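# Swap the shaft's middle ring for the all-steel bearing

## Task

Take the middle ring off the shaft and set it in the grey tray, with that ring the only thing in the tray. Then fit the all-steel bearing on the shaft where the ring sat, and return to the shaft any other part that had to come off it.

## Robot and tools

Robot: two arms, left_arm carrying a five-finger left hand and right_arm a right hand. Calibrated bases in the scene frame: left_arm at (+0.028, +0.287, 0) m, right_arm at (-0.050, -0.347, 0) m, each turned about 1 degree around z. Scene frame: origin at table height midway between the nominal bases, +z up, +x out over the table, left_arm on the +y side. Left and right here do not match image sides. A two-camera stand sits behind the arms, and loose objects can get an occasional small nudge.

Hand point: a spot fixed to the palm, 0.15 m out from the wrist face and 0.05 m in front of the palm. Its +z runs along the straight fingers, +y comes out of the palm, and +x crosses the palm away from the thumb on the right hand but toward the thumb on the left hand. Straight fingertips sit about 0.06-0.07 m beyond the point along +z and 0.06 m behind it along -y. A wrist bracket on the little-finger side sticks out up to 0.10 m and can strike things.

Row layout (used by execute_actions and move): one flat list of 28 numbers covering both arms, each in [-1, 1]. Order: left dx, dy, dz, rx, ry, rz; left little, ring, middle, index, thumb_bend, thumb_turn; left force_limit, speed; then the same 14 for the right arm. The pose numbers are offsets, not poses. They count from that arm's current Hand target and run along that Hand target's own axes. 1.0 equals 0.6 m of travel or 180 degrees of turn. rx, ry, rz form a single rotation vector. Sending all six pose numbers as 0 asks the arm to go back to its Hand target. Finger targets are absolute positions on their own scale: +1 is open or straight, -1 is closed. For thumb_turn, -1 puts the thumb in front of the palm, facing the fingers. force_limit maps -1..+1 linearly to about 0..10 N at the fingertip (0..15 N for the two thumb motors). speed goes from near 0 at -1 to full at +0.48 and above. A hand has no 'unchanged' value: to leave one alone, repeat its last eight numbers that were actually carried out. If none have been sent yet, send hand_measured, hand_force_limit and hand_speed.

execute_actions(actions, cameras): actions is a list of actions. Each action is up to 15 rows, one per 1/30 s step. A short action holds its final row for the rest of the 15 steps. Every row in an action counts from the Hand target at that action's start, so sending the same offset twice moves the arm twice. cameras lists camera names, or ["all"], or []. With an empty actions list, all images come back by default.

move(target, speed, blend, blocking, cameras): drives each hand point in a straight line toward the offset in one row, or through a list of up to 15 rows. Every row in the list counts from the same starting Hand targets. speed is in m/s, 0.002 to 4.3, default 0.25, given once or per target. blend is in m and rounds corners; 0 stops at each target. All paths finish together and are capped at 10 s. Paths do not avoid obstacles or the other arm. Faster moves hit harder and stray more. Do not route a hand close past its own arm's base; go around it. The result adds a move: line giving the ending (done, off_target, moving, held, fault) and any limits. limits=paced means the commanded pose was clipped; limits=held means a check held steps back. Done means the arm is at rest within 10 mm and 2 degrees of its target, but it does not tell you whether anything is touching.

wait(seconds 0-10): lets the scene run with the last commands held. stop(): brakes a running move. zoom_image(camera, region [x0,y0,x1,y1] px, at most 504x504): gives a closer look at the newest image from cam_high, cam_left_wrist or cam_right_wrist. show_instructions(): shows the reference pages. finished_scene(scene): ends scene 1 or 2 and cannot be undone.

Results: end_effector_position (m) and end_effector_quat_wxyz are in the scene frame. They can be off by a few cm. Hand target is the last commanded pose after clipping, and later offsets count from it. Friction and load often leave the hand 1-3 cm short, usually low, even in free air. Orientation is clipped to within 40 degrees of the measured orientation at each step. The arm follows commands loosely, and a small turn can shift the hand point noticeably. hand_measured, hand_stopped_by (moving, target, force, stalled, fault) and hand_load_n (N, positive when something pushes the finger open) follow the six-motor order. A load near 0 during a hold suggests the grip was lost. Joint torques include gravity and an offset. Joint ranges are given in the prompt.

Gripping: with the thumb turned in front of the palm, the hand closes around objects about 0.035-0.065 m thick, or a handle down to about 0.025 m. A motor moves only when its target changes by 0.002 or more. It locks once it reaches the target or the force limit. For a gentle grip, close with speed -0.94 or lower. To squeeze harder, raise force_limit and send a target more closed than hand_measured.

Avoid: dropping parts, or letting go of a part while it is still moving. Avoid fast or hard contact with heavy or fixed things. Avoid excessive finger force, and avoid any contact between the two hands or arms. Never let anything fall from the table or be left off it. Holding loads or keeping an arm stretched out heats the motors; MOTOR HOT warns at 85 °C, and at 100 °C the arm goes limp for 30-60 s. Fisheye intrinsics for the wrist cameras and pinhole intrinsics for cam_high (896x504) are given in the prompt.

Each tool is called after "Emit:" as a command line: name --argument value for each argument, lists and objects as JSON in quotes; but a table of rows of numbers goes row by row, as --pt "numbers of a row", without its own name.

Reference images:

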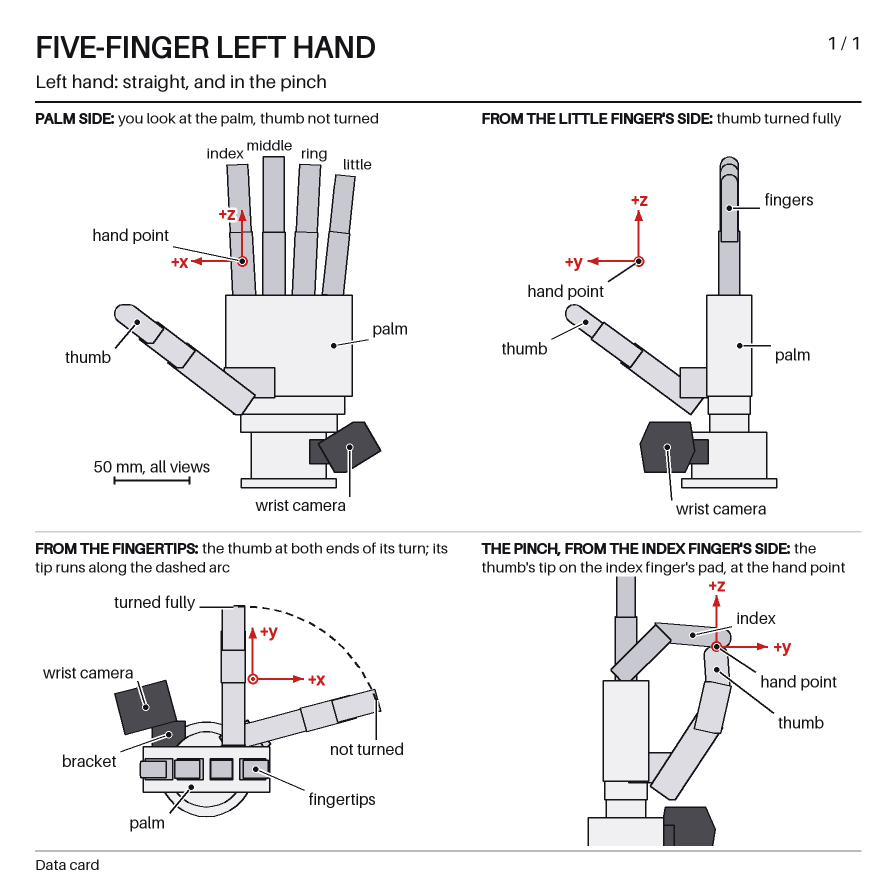

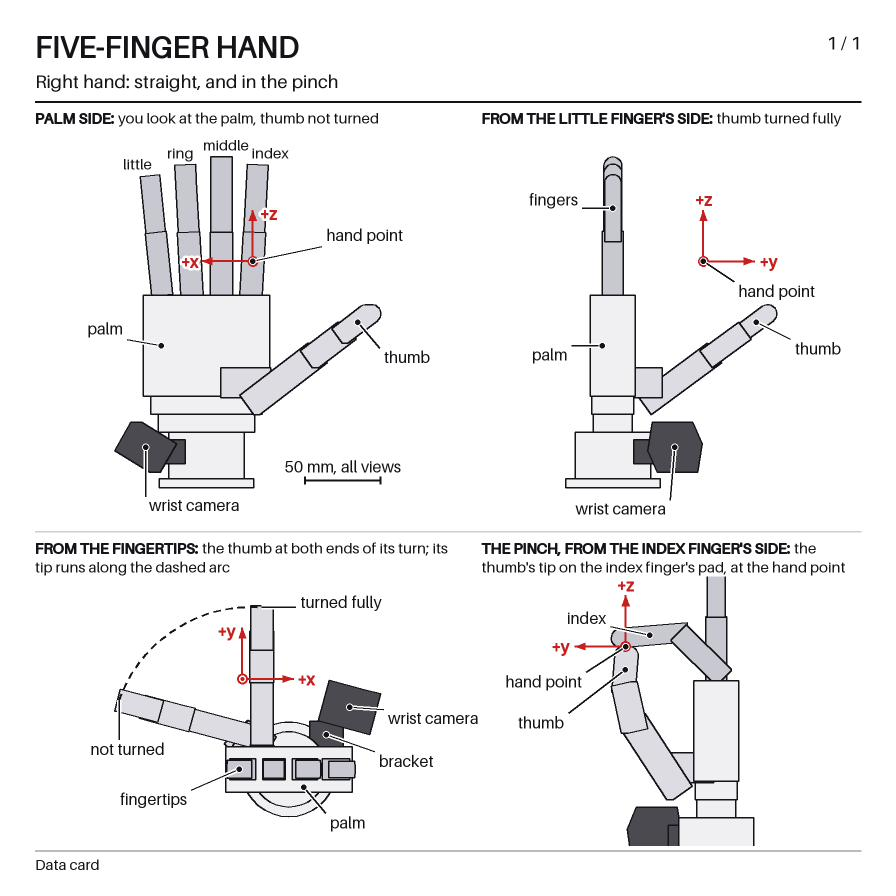

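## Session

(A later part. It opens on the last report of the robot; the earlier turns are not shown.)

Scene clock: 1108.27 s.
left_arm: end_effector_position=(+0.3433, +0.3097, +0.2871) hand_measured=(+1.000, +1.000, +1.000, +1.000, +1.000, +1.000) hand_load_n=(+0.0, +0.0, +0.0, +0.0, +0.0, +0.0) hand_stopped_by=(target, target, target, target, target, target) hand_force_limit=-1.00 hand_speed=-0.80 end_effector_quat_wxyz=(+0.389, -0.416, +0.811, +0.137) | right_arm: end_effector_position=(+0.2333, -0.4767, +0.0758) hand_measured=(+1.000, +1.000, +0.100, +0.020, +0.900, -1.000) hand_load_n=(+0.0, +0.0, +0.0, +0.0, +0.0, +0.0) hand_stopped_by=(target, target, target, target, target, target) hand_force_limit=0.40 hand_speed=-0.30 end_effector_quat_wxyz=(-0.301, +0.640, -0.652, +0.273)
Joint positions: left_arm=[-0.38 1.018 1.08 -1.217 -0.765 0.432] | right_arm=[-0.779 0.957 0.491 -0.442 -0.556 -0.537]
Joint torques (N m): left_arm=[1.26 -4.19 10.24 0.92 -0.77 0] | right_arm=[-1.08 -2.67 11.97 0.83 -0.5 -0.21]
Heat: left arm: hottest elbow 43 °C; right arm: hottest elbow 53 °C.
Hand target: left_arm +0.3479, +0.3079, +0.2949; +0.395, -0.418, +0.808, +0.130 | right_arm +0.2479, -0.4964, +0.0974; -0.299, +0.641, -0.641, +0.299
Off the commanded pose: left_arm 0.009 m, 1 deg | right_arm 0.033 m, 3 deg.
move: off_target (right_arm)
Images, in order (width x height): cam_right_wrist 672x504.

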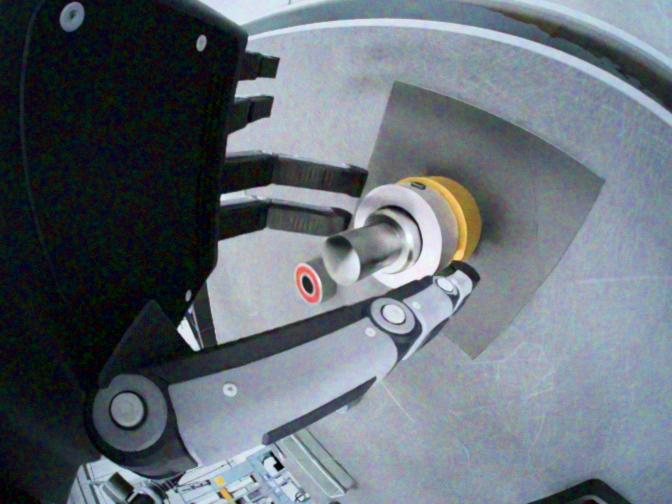

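Emit:
move --pt "0 0 0 0 0 0 1 1 1 1 1 1 -1 -0.8 -0.0332 0.0595 0.0208 0 0 0 1 1 0.1 0.02 0.9 -1 0.4 -0.3" --pt "0 0 0 0 0 0 1 1 1 1 1 1 -1 -0.8 -0.0207 0.0223 -0.0072 0 0 0 1 1 0.1 0.02 0.9 -1 0.4 -0.3" --pt "0 0 0 0 0 0 1 1 1 1 1 1 -1 -0.8 0 0.0043 0.0036 0 0 0 1 1 0.1 0.02 0.9 -1 0.4 -0.3" --speed 0.1 --cameras '[]'

Emit:
move --target '[0,0,0,0,0,0,1,1,1,1,1,1,-1,-0.8,0,0,0,0,0,0,1,1,-0.6,-0.62,0.42,-1,0.4,-0.85]' --speed 0.1 --cameras '["cam_high","cam_right_wrist"]'

Emit:
zoom_image --camera "cam_high" --region '[340, 90, 410, 160]'

Emit:
zoom_image --camera "cam_right_wrist" --region '[300, 100, 550, 350]'

Scene clock: 1137.20 s.
left_arm: end_effector_position=(+0.3433, +0.3097, +0.2871) hand_measured=(+1.000, +1.000, +1.000, +1.000, +1.000, +1.000) hand_load_n=(+0.0, +0.0, +0.0, +0.0, +0.0, +0.0) hand_stopped_by=(target, target, target, target, target, target) hand_force_limit=-1.00 hand_speed=-0.80 end_effector_quat_wxyz=(+0.389, -0.416, +0.811, +0.137) | right_arm: end_effector_position=(+0.2334, -0.4769, +0.0728) hand_measured=(+1.000, +1.000, +0.100, +0.020, +0.900, -1.000) hand_load_n=(+0.0, +0.0, +0.0, +0.0, +0.0, +0.0) hand_stopped_by=(target, target, target, target, target, target) hand_force_limit=0.40 hand_speed=-0.30 end_effector_quat_wxyz=(-0.301, +0.640, -0.652, +0.274)
Joint positions: left_arm=[-0.38 1.018 1.08 -1.217 -0.765 0.432] | right_arm=[-0.779 0.962 0.484 -0.429 -0.556 -0.537]
Joint torques (N m): left_arm=[1.26 -4.19 10.25 0.91 -0.77 0] | right_arm=[-1.03 -2.84 11.95 0.81 -0.49 -0.21]
Heat: left arm: hottest elbow 43 °C; right arm: hottest elbow 49 °C.
Hand target: left_arm +0.3479, +0.3079, +0.2949; +0.395, -0.418, +0.808, +0.130 | right_arm +0.2480, -0.4964, +0.0940; -0.299, +0.641, -0.641, +0.299
Off the commanded pose: left_arm 0.009 m, 1 deg | right_arm 0.032 m, 3 deg.
move: off_target (right_arm)
No camera images: "cameras" was empty.

Scene clock: 1138.00 s.
left_arm: end_effector_position=(+0.3433, +0.3097, +0.2871) hand_measured=(+1.000, +1.000, +1.000, +1.000, +1.000, +1.000) hand_load_n=(+0.0, +0.0, +0.0, +0.0, +0.0, +0.0) hand_stopped_by=(target, target, target, target, target, target) hand_force_limit=-1.00 hand_speed=-0.80 end_effector_quat_wxyz=(+0.389, -0.416, +0.811, +0.137) | right_arm: end_effector_position=(+0.2325, -0.4774, +0.0723) hand_measured=(+1.000, +1.000, -0.090, -0.198, +0.804, -1.000) hand_load_n=(+0.0, +0.0, +6.0, +7.0, +13.0, +1.0) hand_stopped_by=(target, target, force, force, force, target) hand_force_limit=0.40 hand_speed=-0.85 end_effector_quat_wxyz=(-0.301, +0.640, -0.653, +0.273)
Joint positions: left_arm=[-0.38 1.018 1.08 -1.217 -0.765 0.432] | right_arm=[-0.783 0.963 0.484 -0.431 -0.557 -0.54]
Joint torques (N m): left_arm=[1.2 -4.19 10.24 0.92 -0.77 0] | right_arm=[-0.73 -2.9 11.95 0.9 -0.46 -0.18]
Heat: left arm: hottest elbow 43 °C; right arm: hottest elbow 49 °C.
Hand target: left_arm +0.3479, +0.3079, +0.2949; +0.395, -0.418, +0.808, +0.130 | right_arm +0.2480, -0.4965, +0.0941; -0.299, +0.641, -0.640, +0.299
Off the commanded pose: left_arm 0.009 m, 1 deg | right_arm 0.033 m, 3 deg.
move: off_target (right_arm)
Images, in order (width x height): cam_high 896x504, cam_right_wrist 672x504.

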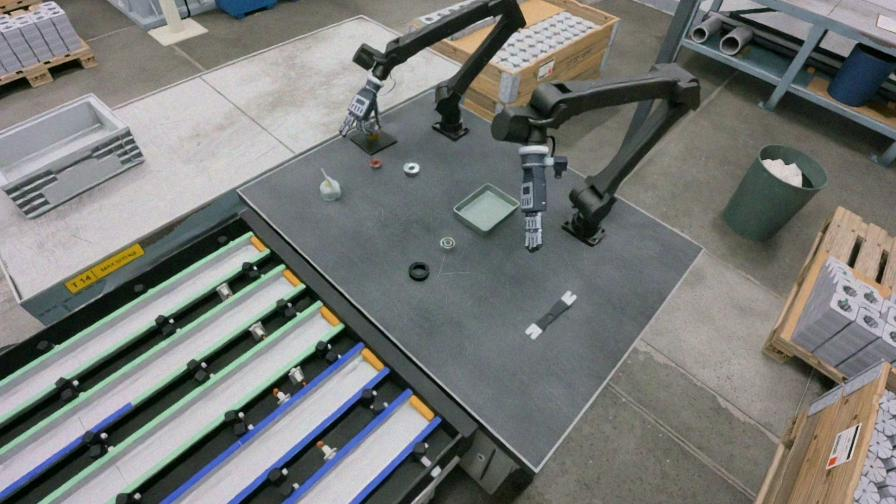

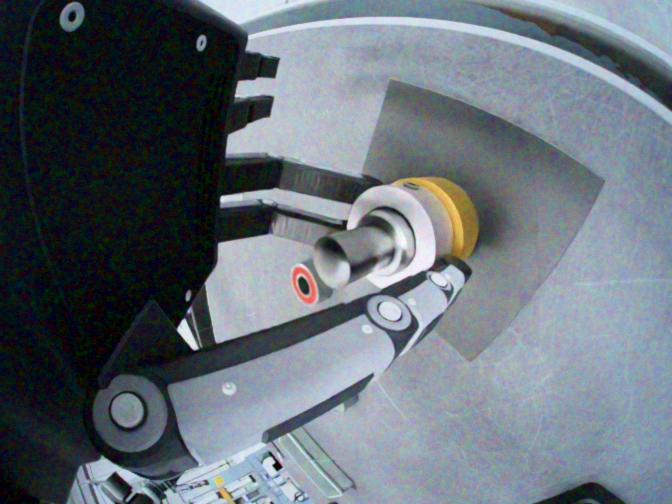

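Scaled by 7.200 from the camera's 896x504 image, which has a finer 1280x720 frame.

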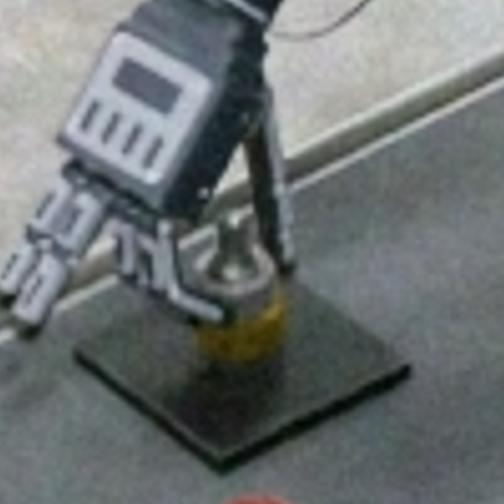

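Scaled by 2.016 from the camera's 672x504 image, which has a finer 960x720 frame.

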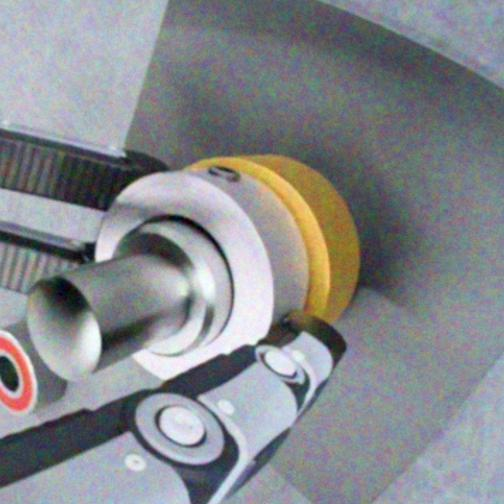

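Emit:
move --target '[0,0,0,0,0,0,1,1,1,1,1,1,-1,-0.8,0.003,-0.0357,-0.0266,0,0,0,1,1,-0.6,-0.62,0.42,-1,0.4,-0.85]' --speed 0.05 --cameras '["cam_high","cam_right_wrist"]'

Emit:
zoom_image --camera "cam_high" --region '[340, 90, 410, 160]'

Emit:
zoom_image --camera "cam_right_wrist" --region '[300, 100, 550, 350]'

Scene clock: 1146.57 s.
left_arm: end_effector_position=(+0.3433, +0.3097, +0.2871) hand_measured=(+1.000, +1.000, +1.000, +1.000, +1.000, +1.000) hand_load_n=(+0.0, +0.0, +0.0, +0.0, +0.0, +0.0) hand_stopped_by=(target, target, target, target, target, target) hand_force_limit=-1.00 hand_speed=-0.80 end_effector_quat_wxyz=(+0.389, -0.416, +0.811, +0.137) | right_arm: end_effector_position=(+0.2321, -0.4774, +0.0866) hand_measured=(+1.000, +1.000, -0.090, -0.198, +0.804, -1.000) hand_load_n=(+0.0, +0.0, +3.5, +8.0, +11.5, -0.5) hand_stopped_by=(target, target, force, force, force, target) hand_force_limit=0.40 hand_speed=-0.85 end_effector_quat_wxyz=(-0.299, +0.641, -0.657, +0.262)
Joint positions: left_arm=[-0.38 1.018 1.08 -1.217 -0.765 0.432] | right_arm=[-0.783 0.954 0.528 -0.509 -0.556 -0.543]
Joint torques (N m): left_arm=[1.26 -4.19 10.24 0.91 -0.77 0] | right_arm=[-0.79 -4.84 12.9 0.4 -0.48 -0.14]
Heat: left arm: hottest elbow 43 °C; right arm: hottest elbow 49 °C.
Hand target: left_arm +0.3479, +0.3079, +0.2949; +0.395, -0.418, +0.808, +0.130 | right_arm +0.2494, -0.4982, +0.1206; -0.299, +0.641, -0.641, +0.299
Off the commanded pose: left_arm 0.009 m, 1 deg | right_arm 0.044 m, 5 deg.
move: off_target (right_arm)
Images, in order (width x height): cam_high 896x504, cam_right_wrist 672x504.

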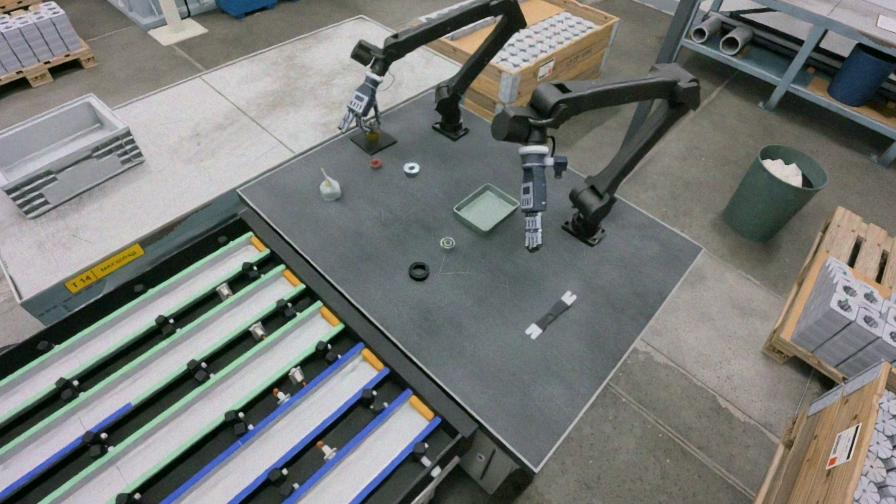

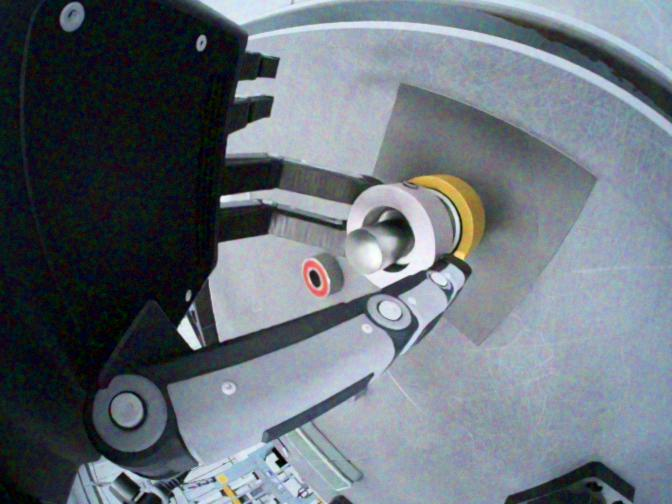

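Scaled by 7.200 from the camera's 896x504 image, which has a finer 1280x720 frame.

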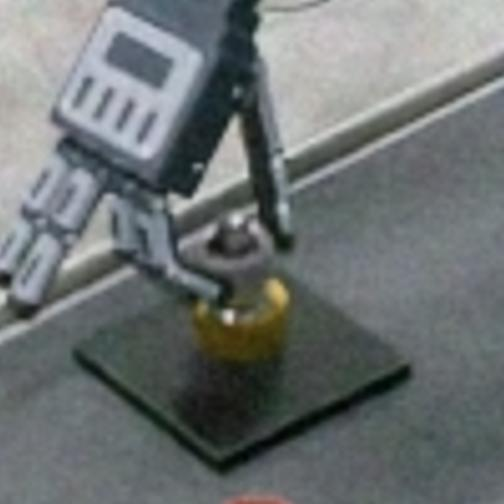

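Scaled by 2.016 from the camera's 672x504 image, which has a finer 960x720 frame.

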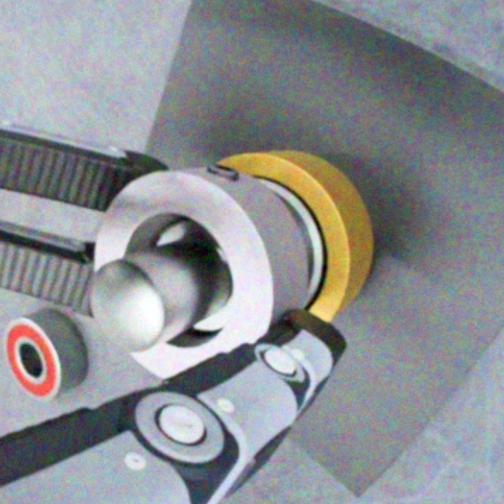

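Emit:
move --target '[0,0,0,0,0,0,1,1,1,1,1,1,-1,-0.8,0.0033,-0.0852,-0.0672,0,0,0,1,1,-0.6,-0.62,0.42,-1,0.4,-0.85]' --speed 0.06 --cameras '["cam_high","cam_right_wrist"]'

Emit:
zoom_image --camera "cam_high" --region '[340, 90, 410, 160]'

Emit:
zoom_image --camera "cam_right_wrist" --region '[300, 100, 550, 350]'

Scene clock: 1160.10 s.
left_arm: end_effector_position=(+0.3433, +0.3097, +0.2871) hand_measured=(+1.000, +1.000, +1.000, +1.000, +1.000, +1.000) hand_load_n=(+0.0, +0.0, +0.0, +0.0, +0.0, +0.0) hand_stopped_by=(target, target, target, target, target, target) hand_force_limit=-1.00 hand_speed=-0.80 end_effector_quat_wxyz=(+0.389, -0.416, +0.811, +0.137) | right_arm: end_effector_position=(+0.2388, -0.4837, +0.1508) hand_measured=(+1.000, +1.000, -0.090, -0.198, +0.804, -1.000) hand_load_n=(+0.0, +0.0, +3.5, +8.0, +11.0, -1.0) hand_stopped_by=(target, target, force, force, force, target) hand_force_limit=0.40 hand_speed=-0.85 end_effector_quat_wxyz=(-0.299, +0.641, -0.656, +0.264)
Joint positions: left_arm=[-0.38 1.018 1.08 -1.217 -0.765 0.432] | right_arm=[-0.783 0.907 0.68 -0.704 -0.556 -0.543]
Joint torques (N m): left_arm=[1.26 -4.19 10.25 0.92 -0.77 0] | right_arm=[-0.67 -4.72 13.57 0.36 -0.48 -0.14]
Heat: left arm: hottest elbow 43 °C; right arm: hottest elbow 50 °C.
Hand target: left_arm +0.3479, +0.3079, +0.2949; +0.395, -0.418, +0.808, +0.130 | right_arm +0.2515, -0.5002, +0.1858; -0.299, +0.641, -0.640, +0.299
Off the commanded pose: left_arm 0.009 m, 1 deg | right_arm 0.041 m, 4 deg.
move: off_target (right_arm)
Images, in order (width x height): cam_high 896x504, cam_right_wrist 672x504.

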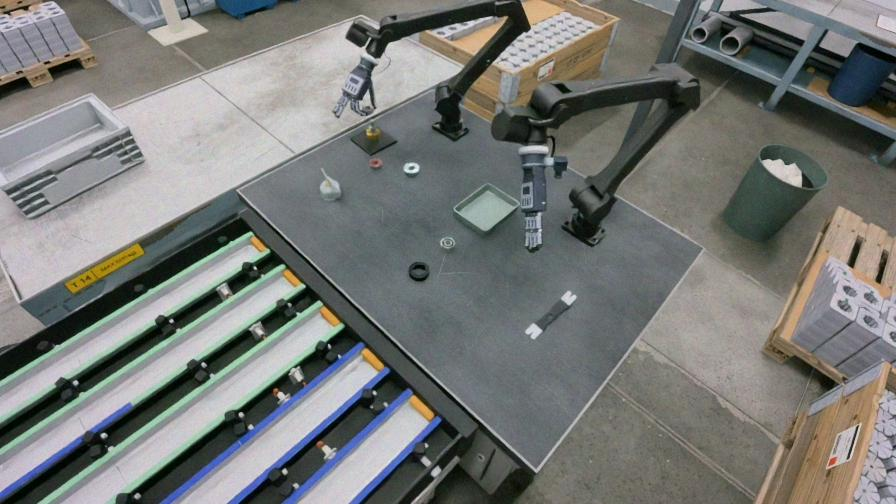

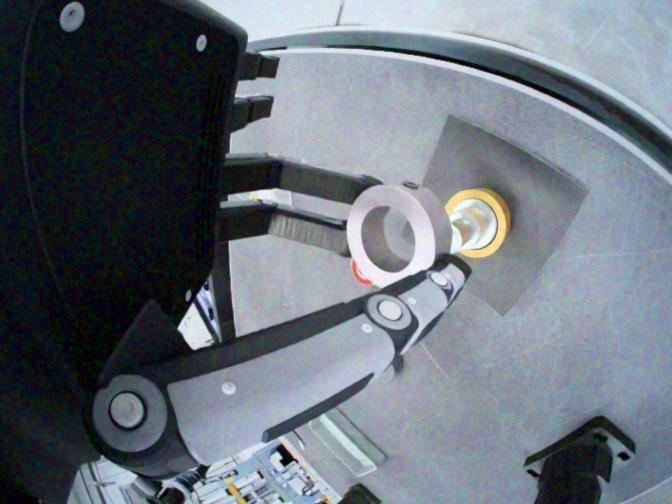

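Scaled by 7.200 from the camera's 896x504 image, which has a finer 1280x720 frame.

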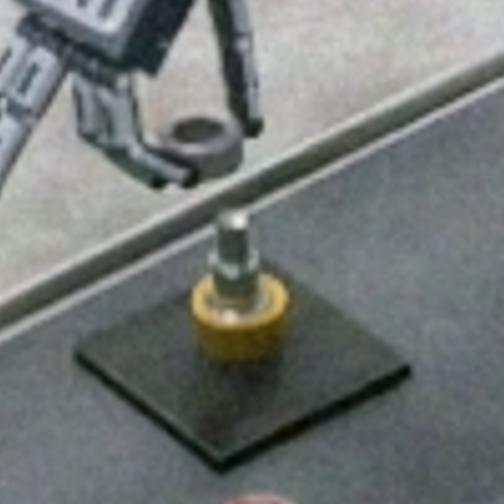

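Scaled by 2.016 from the camera's 672x504 image, which has a finer 960x720 frame.

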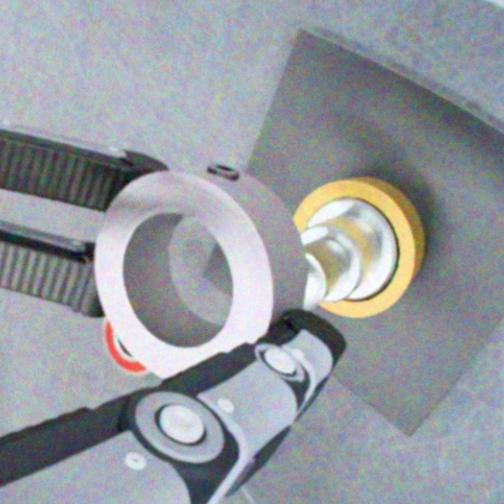

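Emit:
move --pt "0 0 0 0 0 0 1 1 1 1 1 1 -1 -0.8 -0.92 0.0036 -0.0405 0 0 0 -1 -1 -0.6 -0.62 0.42 -1 0.4 -0.2" --pt "0 0 0 0 0 0 1 1 1 1 1 1 -1 -0.8 -0.92 0.144 0.0773 0 0 0 -1 -1 -0.6 -0.62 0.42 -1 0.4 -0.2" --speed 0.25 --blend '[0.03,0]' --cameras '["cam_high","cam_right_wrist"]'

Emit:
zoom_image --camera "cam_high" --region '[430, 130, 550, 250]'

Scene clock: 1208.30 s.
left_arm: end_effector_position=(+0.3433, +0.3097, +0.2871) hand_measured=(+1.000, +1.000, +1.000, +1.000, +1.000, +1.000) hand_load_n=(+0.0, +0.0, +0.0, +0.0, +0.0, +0.0) hand_stopped_by=(target, target, target, target, target, target) hand_force_limit=-1.00 hand_speed=-0.80 end_effector_quat_wxyz=(+0.389, -0.416, +0.811, +0.137) | right_arm: end_effector_position=(+0.2305, +0.0418, +0.0831) hand_measured=(-1.000, -1.000, -0.090, -0.198, +0.804, -1.000) hand_load_n=(+0.0, +0.0, +3.5, +7.5, +11.0, -1.0) hand_stopped_by=(target, target, force, force, force, target) hand_force_limit=0.40 hand_speed=-0.20 end_effector_quat_wxyz=(-0.283, +0.650, -0.637, +0.305)
Joint positions: left_arm=[-0.38 1.018 1.08 -1.217 -0.765 0.432] | right_arm=[1.1 1.442 0.918 -0.609 0.764 0.929]
Joint torques (N m): left_arm=[1.26 -4.19 10.24 0.91 -0.77 0] | right_arm=[0.5 -10.4 8.06 1.11 0.52 0.14]
Heat: left arm: hottest elbow 43 °C; right arm: hottest elbow 53 °C.
Hand target: left_arm +0.3479, +0.3079, +0.2949; +0.395, -0.418, +0.808, +0.130 | right_arm +0.2308, +0.0516, +0.0896; -0.299, +0.641, -0.641, +0.299
Off the commanded pose: left_arm 0.009 m, 1 deg | right_arm 0.012 m, 2 deg.
move: off_target (right_arm)
Images, in order (width x height): cam_high 896x504, cam_right_wrist 672x504.

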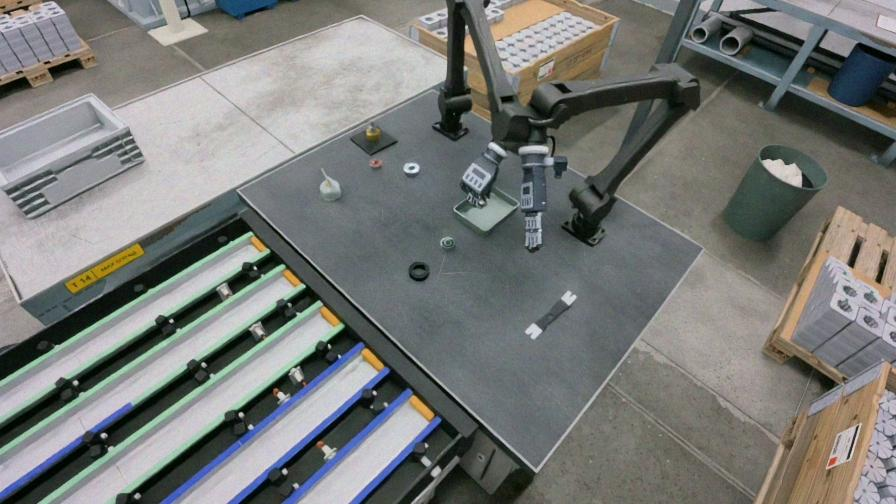

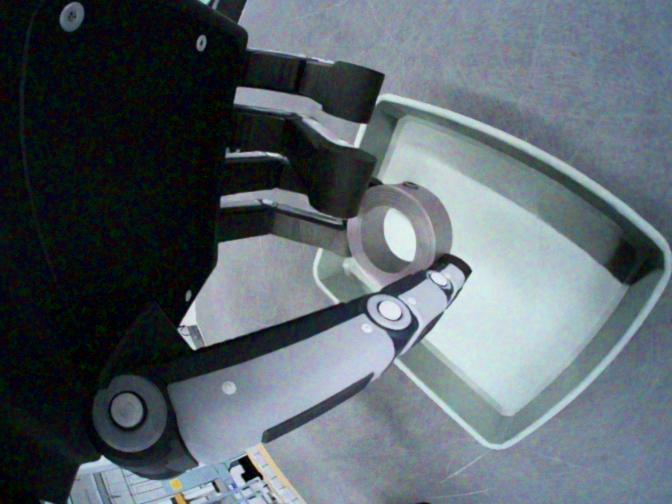

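Scaled by 4.200 from the camera's 896x504 image, which has a finer 1280x720 frame.

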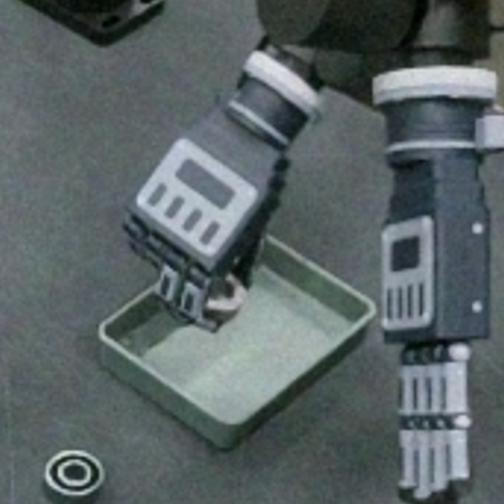

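Emit:
move --pt "0 0 0 0 0 0 1 1 1 1 1 1 -1 -0.8 0.0033 0.0236 -0.0281 0 0 0 -1 -1 -0.6 -0.62 0.42 -1 0.4 -0.2" --pt "0 0 0 0 0 0 1 1 1 1 1 1 -1 -0.8 0.0033 0.081 0.0201 0 0 0 -1 -1 -0.6 -0.62 0.42 -1 0.4 -0.2" --speed 0.12 --cameras '["cam_high","cam_right_wrist"]'

Emit:
zoom_image --camera "cam_high" --region '[430, 130, 550, 250]'

Scene clock: 1227.30 s.
left_arm: end_effector_position=(+0.3433, +0.3097, +0.2871) hand_measured=(+1.000, +1.000, +1.000, +1.000, +1.000, +1.000) hand_load_n=(+0.0, +0.0, +0.0, +0.0, +0.0, +0.0) hand_stopped_by=(target, target, target, target, target, target) hand_force_limit=-1.00 hand_speed=-0.80 end_effector_quat_wxyz=(+0.389, -0.416, +0.811, +0.137) | right_arm: end_effector_position=(+0.2104, +0.0404, +0.0411) hand_measured=(-1.000, -1.000, -0.090, -0.198, +0.804, -1.000) hand_load_n=(+0.0, +0.0, +3.0, +8.0, +11.0, -1.0) hand_stopped_by=(target, target, force, force, force, target) hand_force_limit=0.40 hand_speed=-0.20 end_effector_quat_wxyz=(-0.286, +0.647, -0.638, +0.305)
Joint positions: left_arm=[-0.38 1.018 1.08 -1.217 -0.765 0.432] | right_arm=[1.145 1.49 0.841 -0.52 0.785 0.99]
Joint torques (N m): left_arm=[1.26 -4.19 10.25 0.91 -0.77 0] | right_arm=[0.62 -10.17 7.25 1.03 0.53 0.15]
Heat: left arm: hottest elbow 43 °C; right arm: hottest elbow 50 °C.
Hand target: left_arm +0.3479, +0.3079, +0.2949; +0.395, -0.418, +0.808, +0.130 | right_arm +0.2089, +0.0497, +0.0447; -0.299, +0.641, -0.641, +0.299
Off the commanded pose: left_arm 0.009 m, 1 deg | right_arm 0.010 m, 2 deg.
move: done
Images, in order (width x height): cam_high 896x504, cam_right_wrist 672x504.

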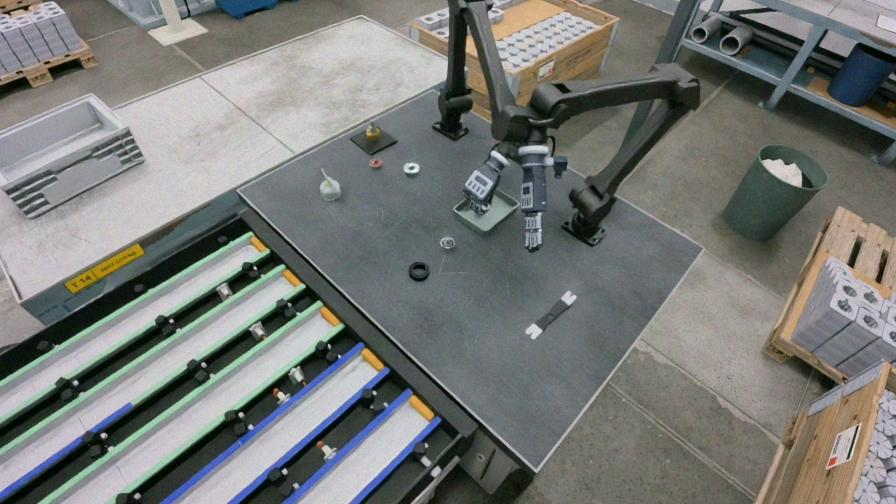

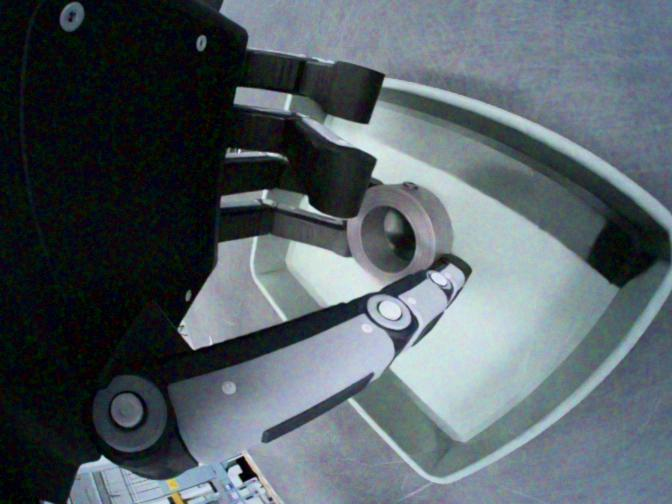

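Scaled by 4.200 from the camera's 896x504 image, which has a finer 1280x720 frame.

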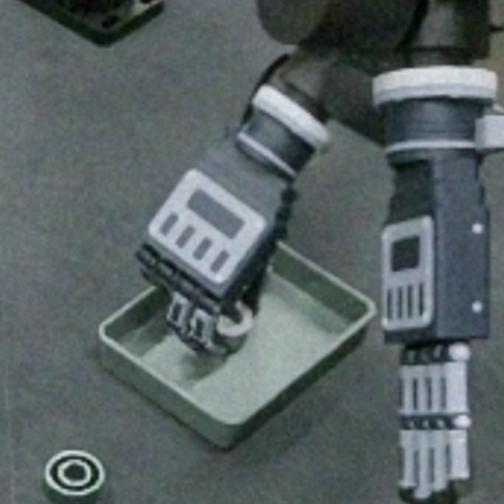

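Emit:
move --pt "0 0 0 0 0 0 1 1 1 1 1 1 -1 -0.8 -0.0333 0 0 0 0 0 -1 -1 -0.6 -0.62 0.42 -1 0.4 -0.2" --pt "0 0 0 0 0 0 1 1 1 1 1 1 -1 -0.8 -0.0333 0.0192 0.0161 0 0 0 -1 -1 -0.6 -0.62 0.42 -1 0.4 -0.2" --speed 0.08 --cameras '["cam_high","cam_right_wrist"]'

Emit:
zoom_image --camera "cam_high" --region '[450, 150, 530, 240]'

Scene clock: 1241.00 s.
left_arm: end_effector_position=(+0.3433, +0.3097, +0.2871) hand_measured=(+1.000, +1.000, +1.000, +1.000, +1.000, +1.000) hand_load_n=(+0.0, +0.0, +0.0, +0.0, +0.0, +0.0) hand_stopped_by=(target, target, target, target, target, target) hand_force_limit=-1.00 hand_speed=-0.80 end_effector_quat_wxyz=(+0.389, -0.416, +0.811, +0.137) | right_arm: end_effector_position=(+0.2089, +0.0471, +0.0328) hand_measured=(-1.000, -1.000, -0.090, -0.198, +0.804, -1.000) hand_load_n=(+0.0, +0.0, +1.5, +6.5, +12.0, -1.0) hand_stopped_by=(target, target, force, force, force, target) hand_force_limit=0.40 hand_speed=-0.20 end_effector_quat_wxyz=(-0.288, +0.645, -0.635, +0.312)
Joint positions: left_arm=[-0.38 1.018 1.08 -1.217 -0.765 0.432] | right_arm=[1.163 1.524 0.848 -0.505 0.808 1.006]
Joint torques (N m): left_arm=[1.26 -4.19 10.24 0.92 -0.77 0] | right_arm=[0.73 -7.12 9.16 1.14 -0.05 0.24]
Heat: left arm: hottest elbow 43 °C; right arm: hottest elbow 49 °C.
Hand target: left_arm +0.3479, +0.3079, +0.2949; +0.395, -0.418, +0.808, +0.130 | right_arm +0.2089, +0.0697, +0.0297; -0.299, +0.641, -0.641, +0.299
Off the commanded pose: left_arm 0.009 m, 1 deg | right_arm 0.023 m, 2 deg.
move: off_target (right_arm)
Images, in order (width x height): cam_high 896x504, cam_right_wrist 672x504.

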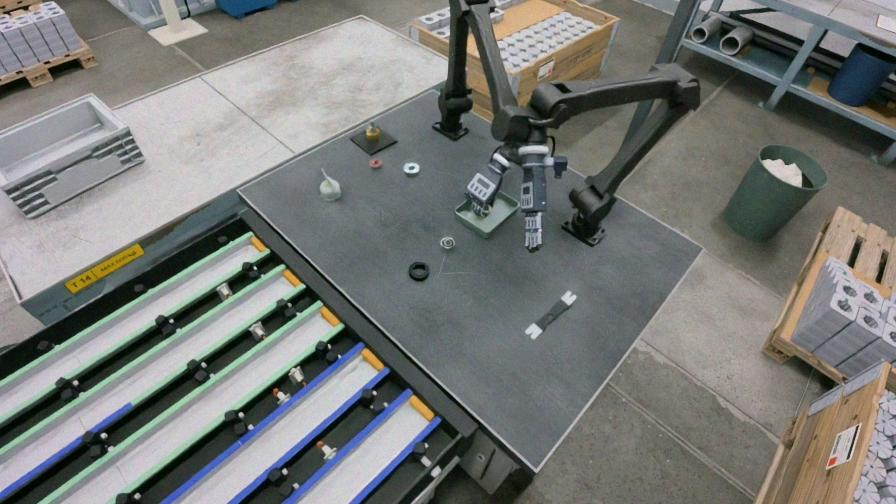

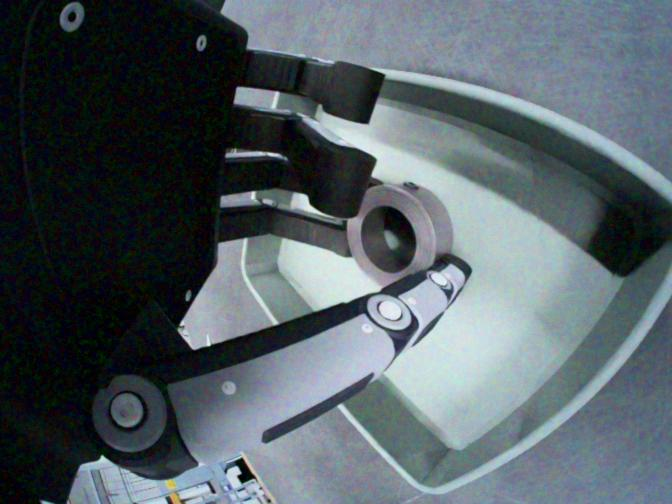

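Scaled by 5.600 from the camera's 896x504 image, which has a finer 1280x720 frame.

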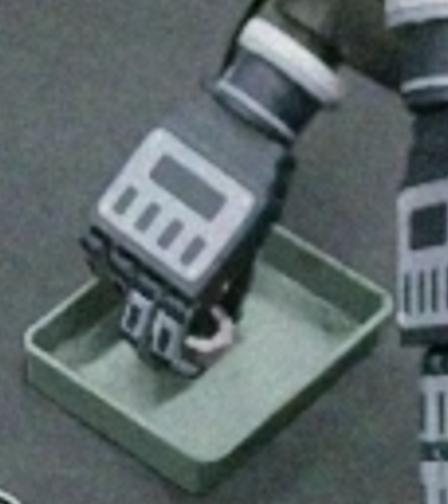

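Emit:
move --pt "0 0 0 0 0 0 1 1 1 1 1 1 -1 -0.8 0.03 -0.003 -0.003 0 0 0 -1 -1 -0.02 -0.12 1 -1 0.4 -0.6" --pt "0 0 0 0 0 0 1 1 1 1 1 1 -1 -0.8 0.03 -0.07 -0.06 0 0 0 -1 -1 -0.02 -0.12 1 -1 0.4 -0.6" --speed 0.06 --cameras '["cam_high","cam_right_wrist"]'

Emit:
zoom_image --camera "cam_high" --region '[450, 150, 530, 240]'

Scene clock: 1264.03 s.
left_arm: end_effector_position=(+0.3433, +0.3097, +0.2871) hand_measured=(+1.000, +1.000, +1.000, +1.000, +1.000, +1.000) hand_load_n=(+0.0, +0.0, +0.0, +0.0, +0.0, +0.0) hand_stopped_by=(target, target, target, target, target, target) hand_force_limit=-1.00 hand_speed=-0.80 end_effector_quat_wxyz=(+0.389, -0.416, +0.811, +0.137) | right_arm: end_effector_position=(+0.1979, +0.0306, +0.0579) hand_measured=(-1.000, -1.000, -0.020, -0.120, +1.000, -1.000) hand_load_n=(+0.0, +0.0, +0.0, +0.0, +0.0, +0.0) hand_stopped_by=(target, target, target, target, target, target) hand_force_limit=0.40 hand_speed=-0.60 end_effector_quat_wxyz=(-0.275, +0.655, -0.632, +0.309)
Joint positions: left_arm=[-0.38 1.018 1.08 -1.217 -0.765 0.432] | right_arm=[1.166 1.439 0.847 -0.616 0.792 1.006]
Joint torques (N m): left_arm=[1.2 -4.19 10.24 0.92 -0.77 0] | right_arm=[-0.5 -10.93 11.06 -0.1 0.34 0]
Motor temperatures (°C): left_arm=[27 27 43 26 21 22] | right_arm=[26 24 47 21 21 23]
Heat: left arm: hottest elbow 43 °C; right arm: hottest elbow 47 °C.
Hand target: left_arm +0.3479, +0.3079, +0.2949; +0.395, -0.418, +0.808, +0.130 | right_arm +0.2082, +0.0516, +0.0849; -0.299, +0.641, -0.640, +0.299
Off the commanded pose: left_arm 0.009 m, 1 deg | right_arm 0.036 m, 3 deg.
move: off_target (right_arm)
Images, in order (width x height): cam_high 896x504, cam_right_wrist 672x504.

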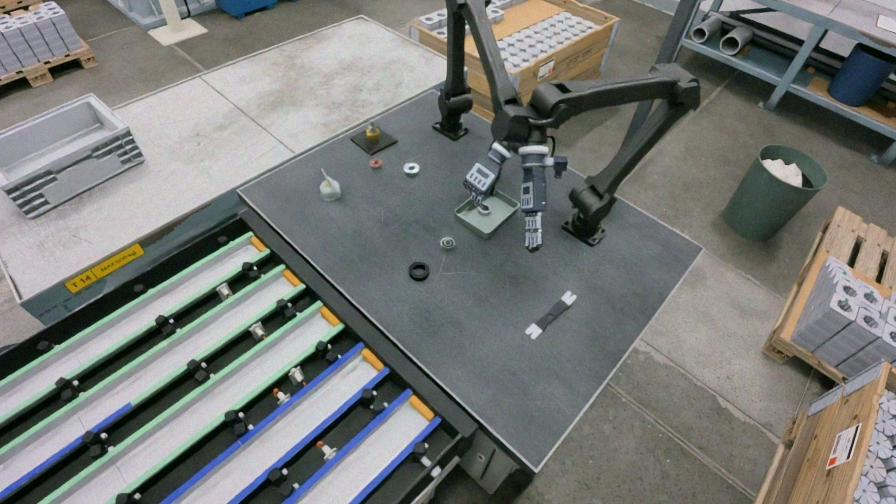

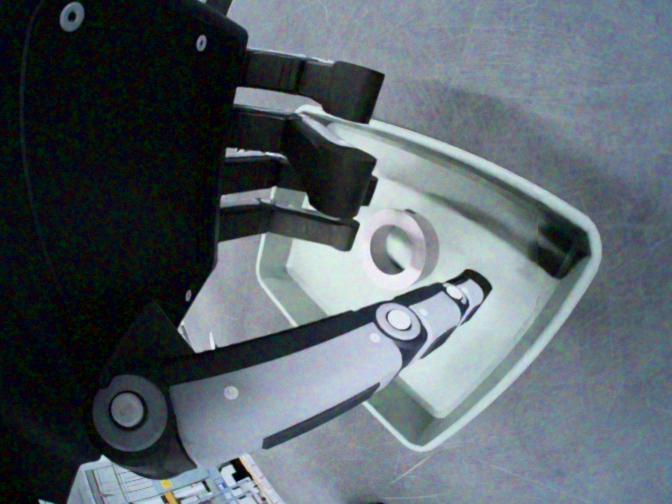

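Scaled by 5.600 from the camera's 896x504 image, which has a finer 1280x720 frame.

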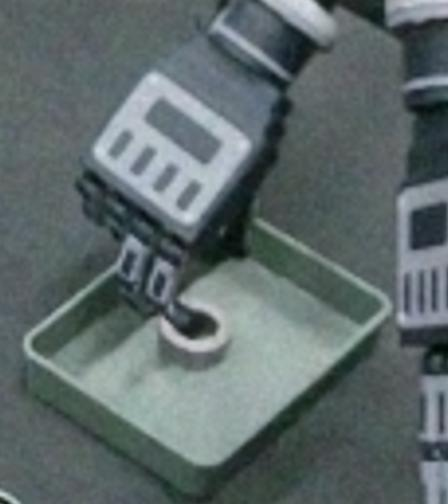

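Emit:
move --pt "0 0 0 0 0 0 1 1 1 1 1 1 -1 -0.8 0 -0.0894 -0.075 0 0 0 -1 -1 -0.02 -0.12 1 -1 0.4 -0.6" --pt "0 0 0 0 0 0 1 1 1 1 1 1 -1 -0.8 0.5333 -0.112 0.0039 0 0 0 1 1 0.3 0.22 1 -1 0.4 -0.2" --pt "0 0 0 0 0 0 1 1 1 1 1 1 -1 -0.8 0.5333 -0.0227 0.0789 0 0 0 1 1 0.3 0.22 1 -1 0.4 -0.2" --speed 0.25 --cameras '["cam_high","cam_right_wrist"]'

Emit:
zoom_image --camera "cam_high" --region '[360, 120, 460, 220]'

Emit:
zoom_image --camera "cam_right_wrist" --region '[300, 100, 550, 350]'

Scene clock: 1310.23 s.
left_arm: end_effector_position=(+0.3433, +0.3097, +0.2871) hand_measured=(+1.000, +1.000, +1.000, +1.000, +1.000, +1.000) hand_load_n=(+0.0, +0.0, +0.0, +0.0, +0.0, +0.0) hand_stopped_by=(target, target, target, target, target, target) hand_force_limit=-1.00 hand_speed=-0.80 end_effector_quat_wxyz=(+0.389, -0.416, +0.811, +0.137) | right_arm: end_effector_position=(+0.2487, -0.2645, +0.0641) hand_measured=(+1.000, +1.000, +0.300, +0.220, +1.000, -1.000) hand_load_n=(+0.0, +0.0, +0.0, +0.0, +0.0, +0.0) hand_stopped_by=(target, target, target, target, target, target) hand_force_limit=0.40 hand_speed=-0.20 end_effector_quat_wxyz=(-0.297, +0.643, -0.642, +0.292)
Joint positions: left_arm=[-0.38 1.018 1.08 -1.217 -0.765 0.432] | right_arm=[0.23 0.754 0.339 -0.311 0.188 0.172]
Joint torques (N m): left_arm=[1.32 -4.13 10.25 0.91 -0.77 0] | right_arm=[-1.14 -0.44 8.57 1.69 -0.07 -0.2]
Heat: left arm: hottest elbow 43 °C; right arm: hottest elbow 50 °C.
Hand target: left_arm +0.3479, +0.3079, +0.2949; +0.395, -0.418, +0.808, +0.130 | right_arm +0.2535, -0.2682, +0.0649; -0.299, +0.641, -0.640, +0.299
Off the commanded pose: left_arm 0.009 m, 1 deg | right_arm 0.006 m, 1 deg.
move: done
Images, in order (width x height): cam_high 896x504, cam_right_wrist 672x504.

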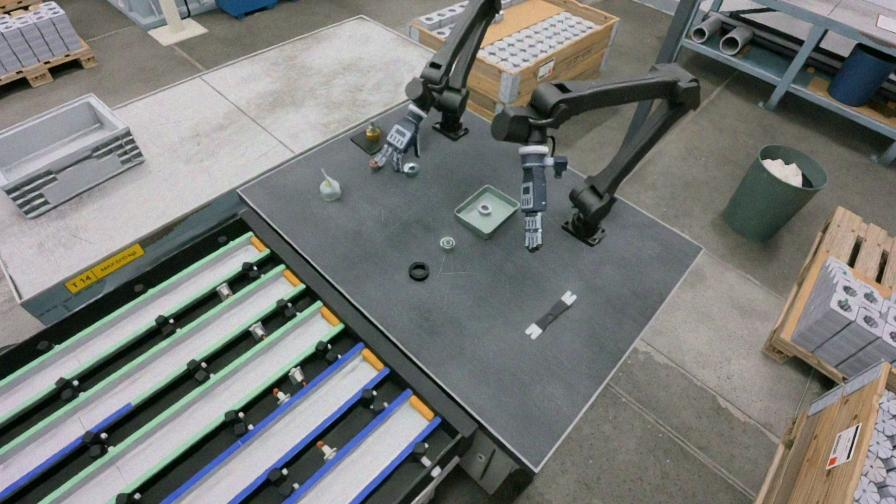

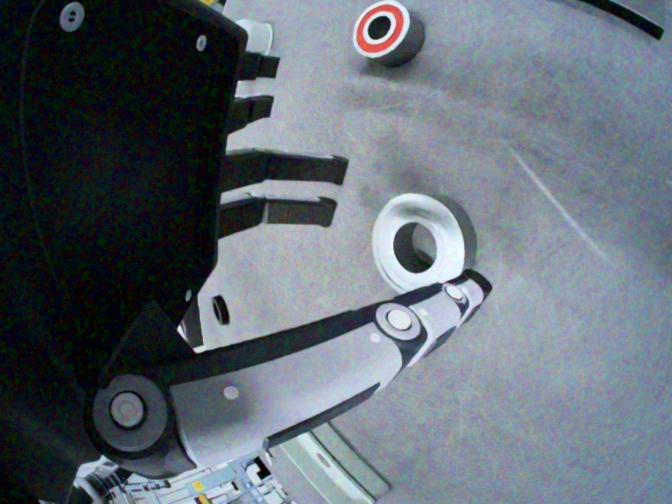

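Scaled by 5.040 from the camera's 896x504 image, which has a finer 1280x720 frame.

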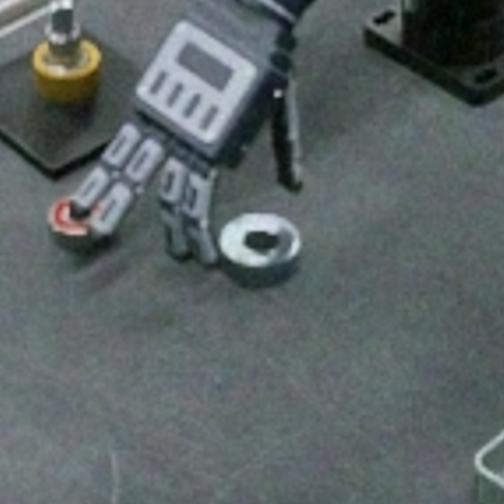

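Scaled by 2.016 from the camera's 672x504 image, which has a finer 960x720 frame.

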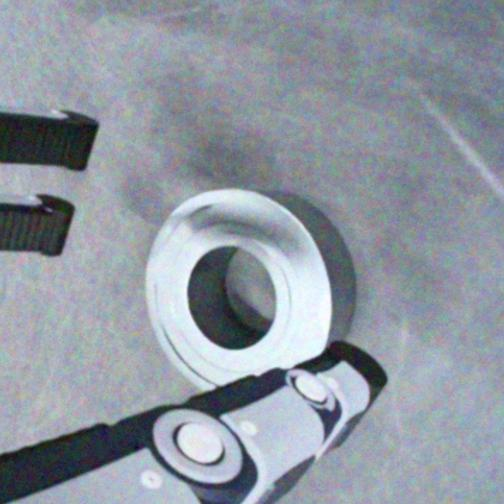

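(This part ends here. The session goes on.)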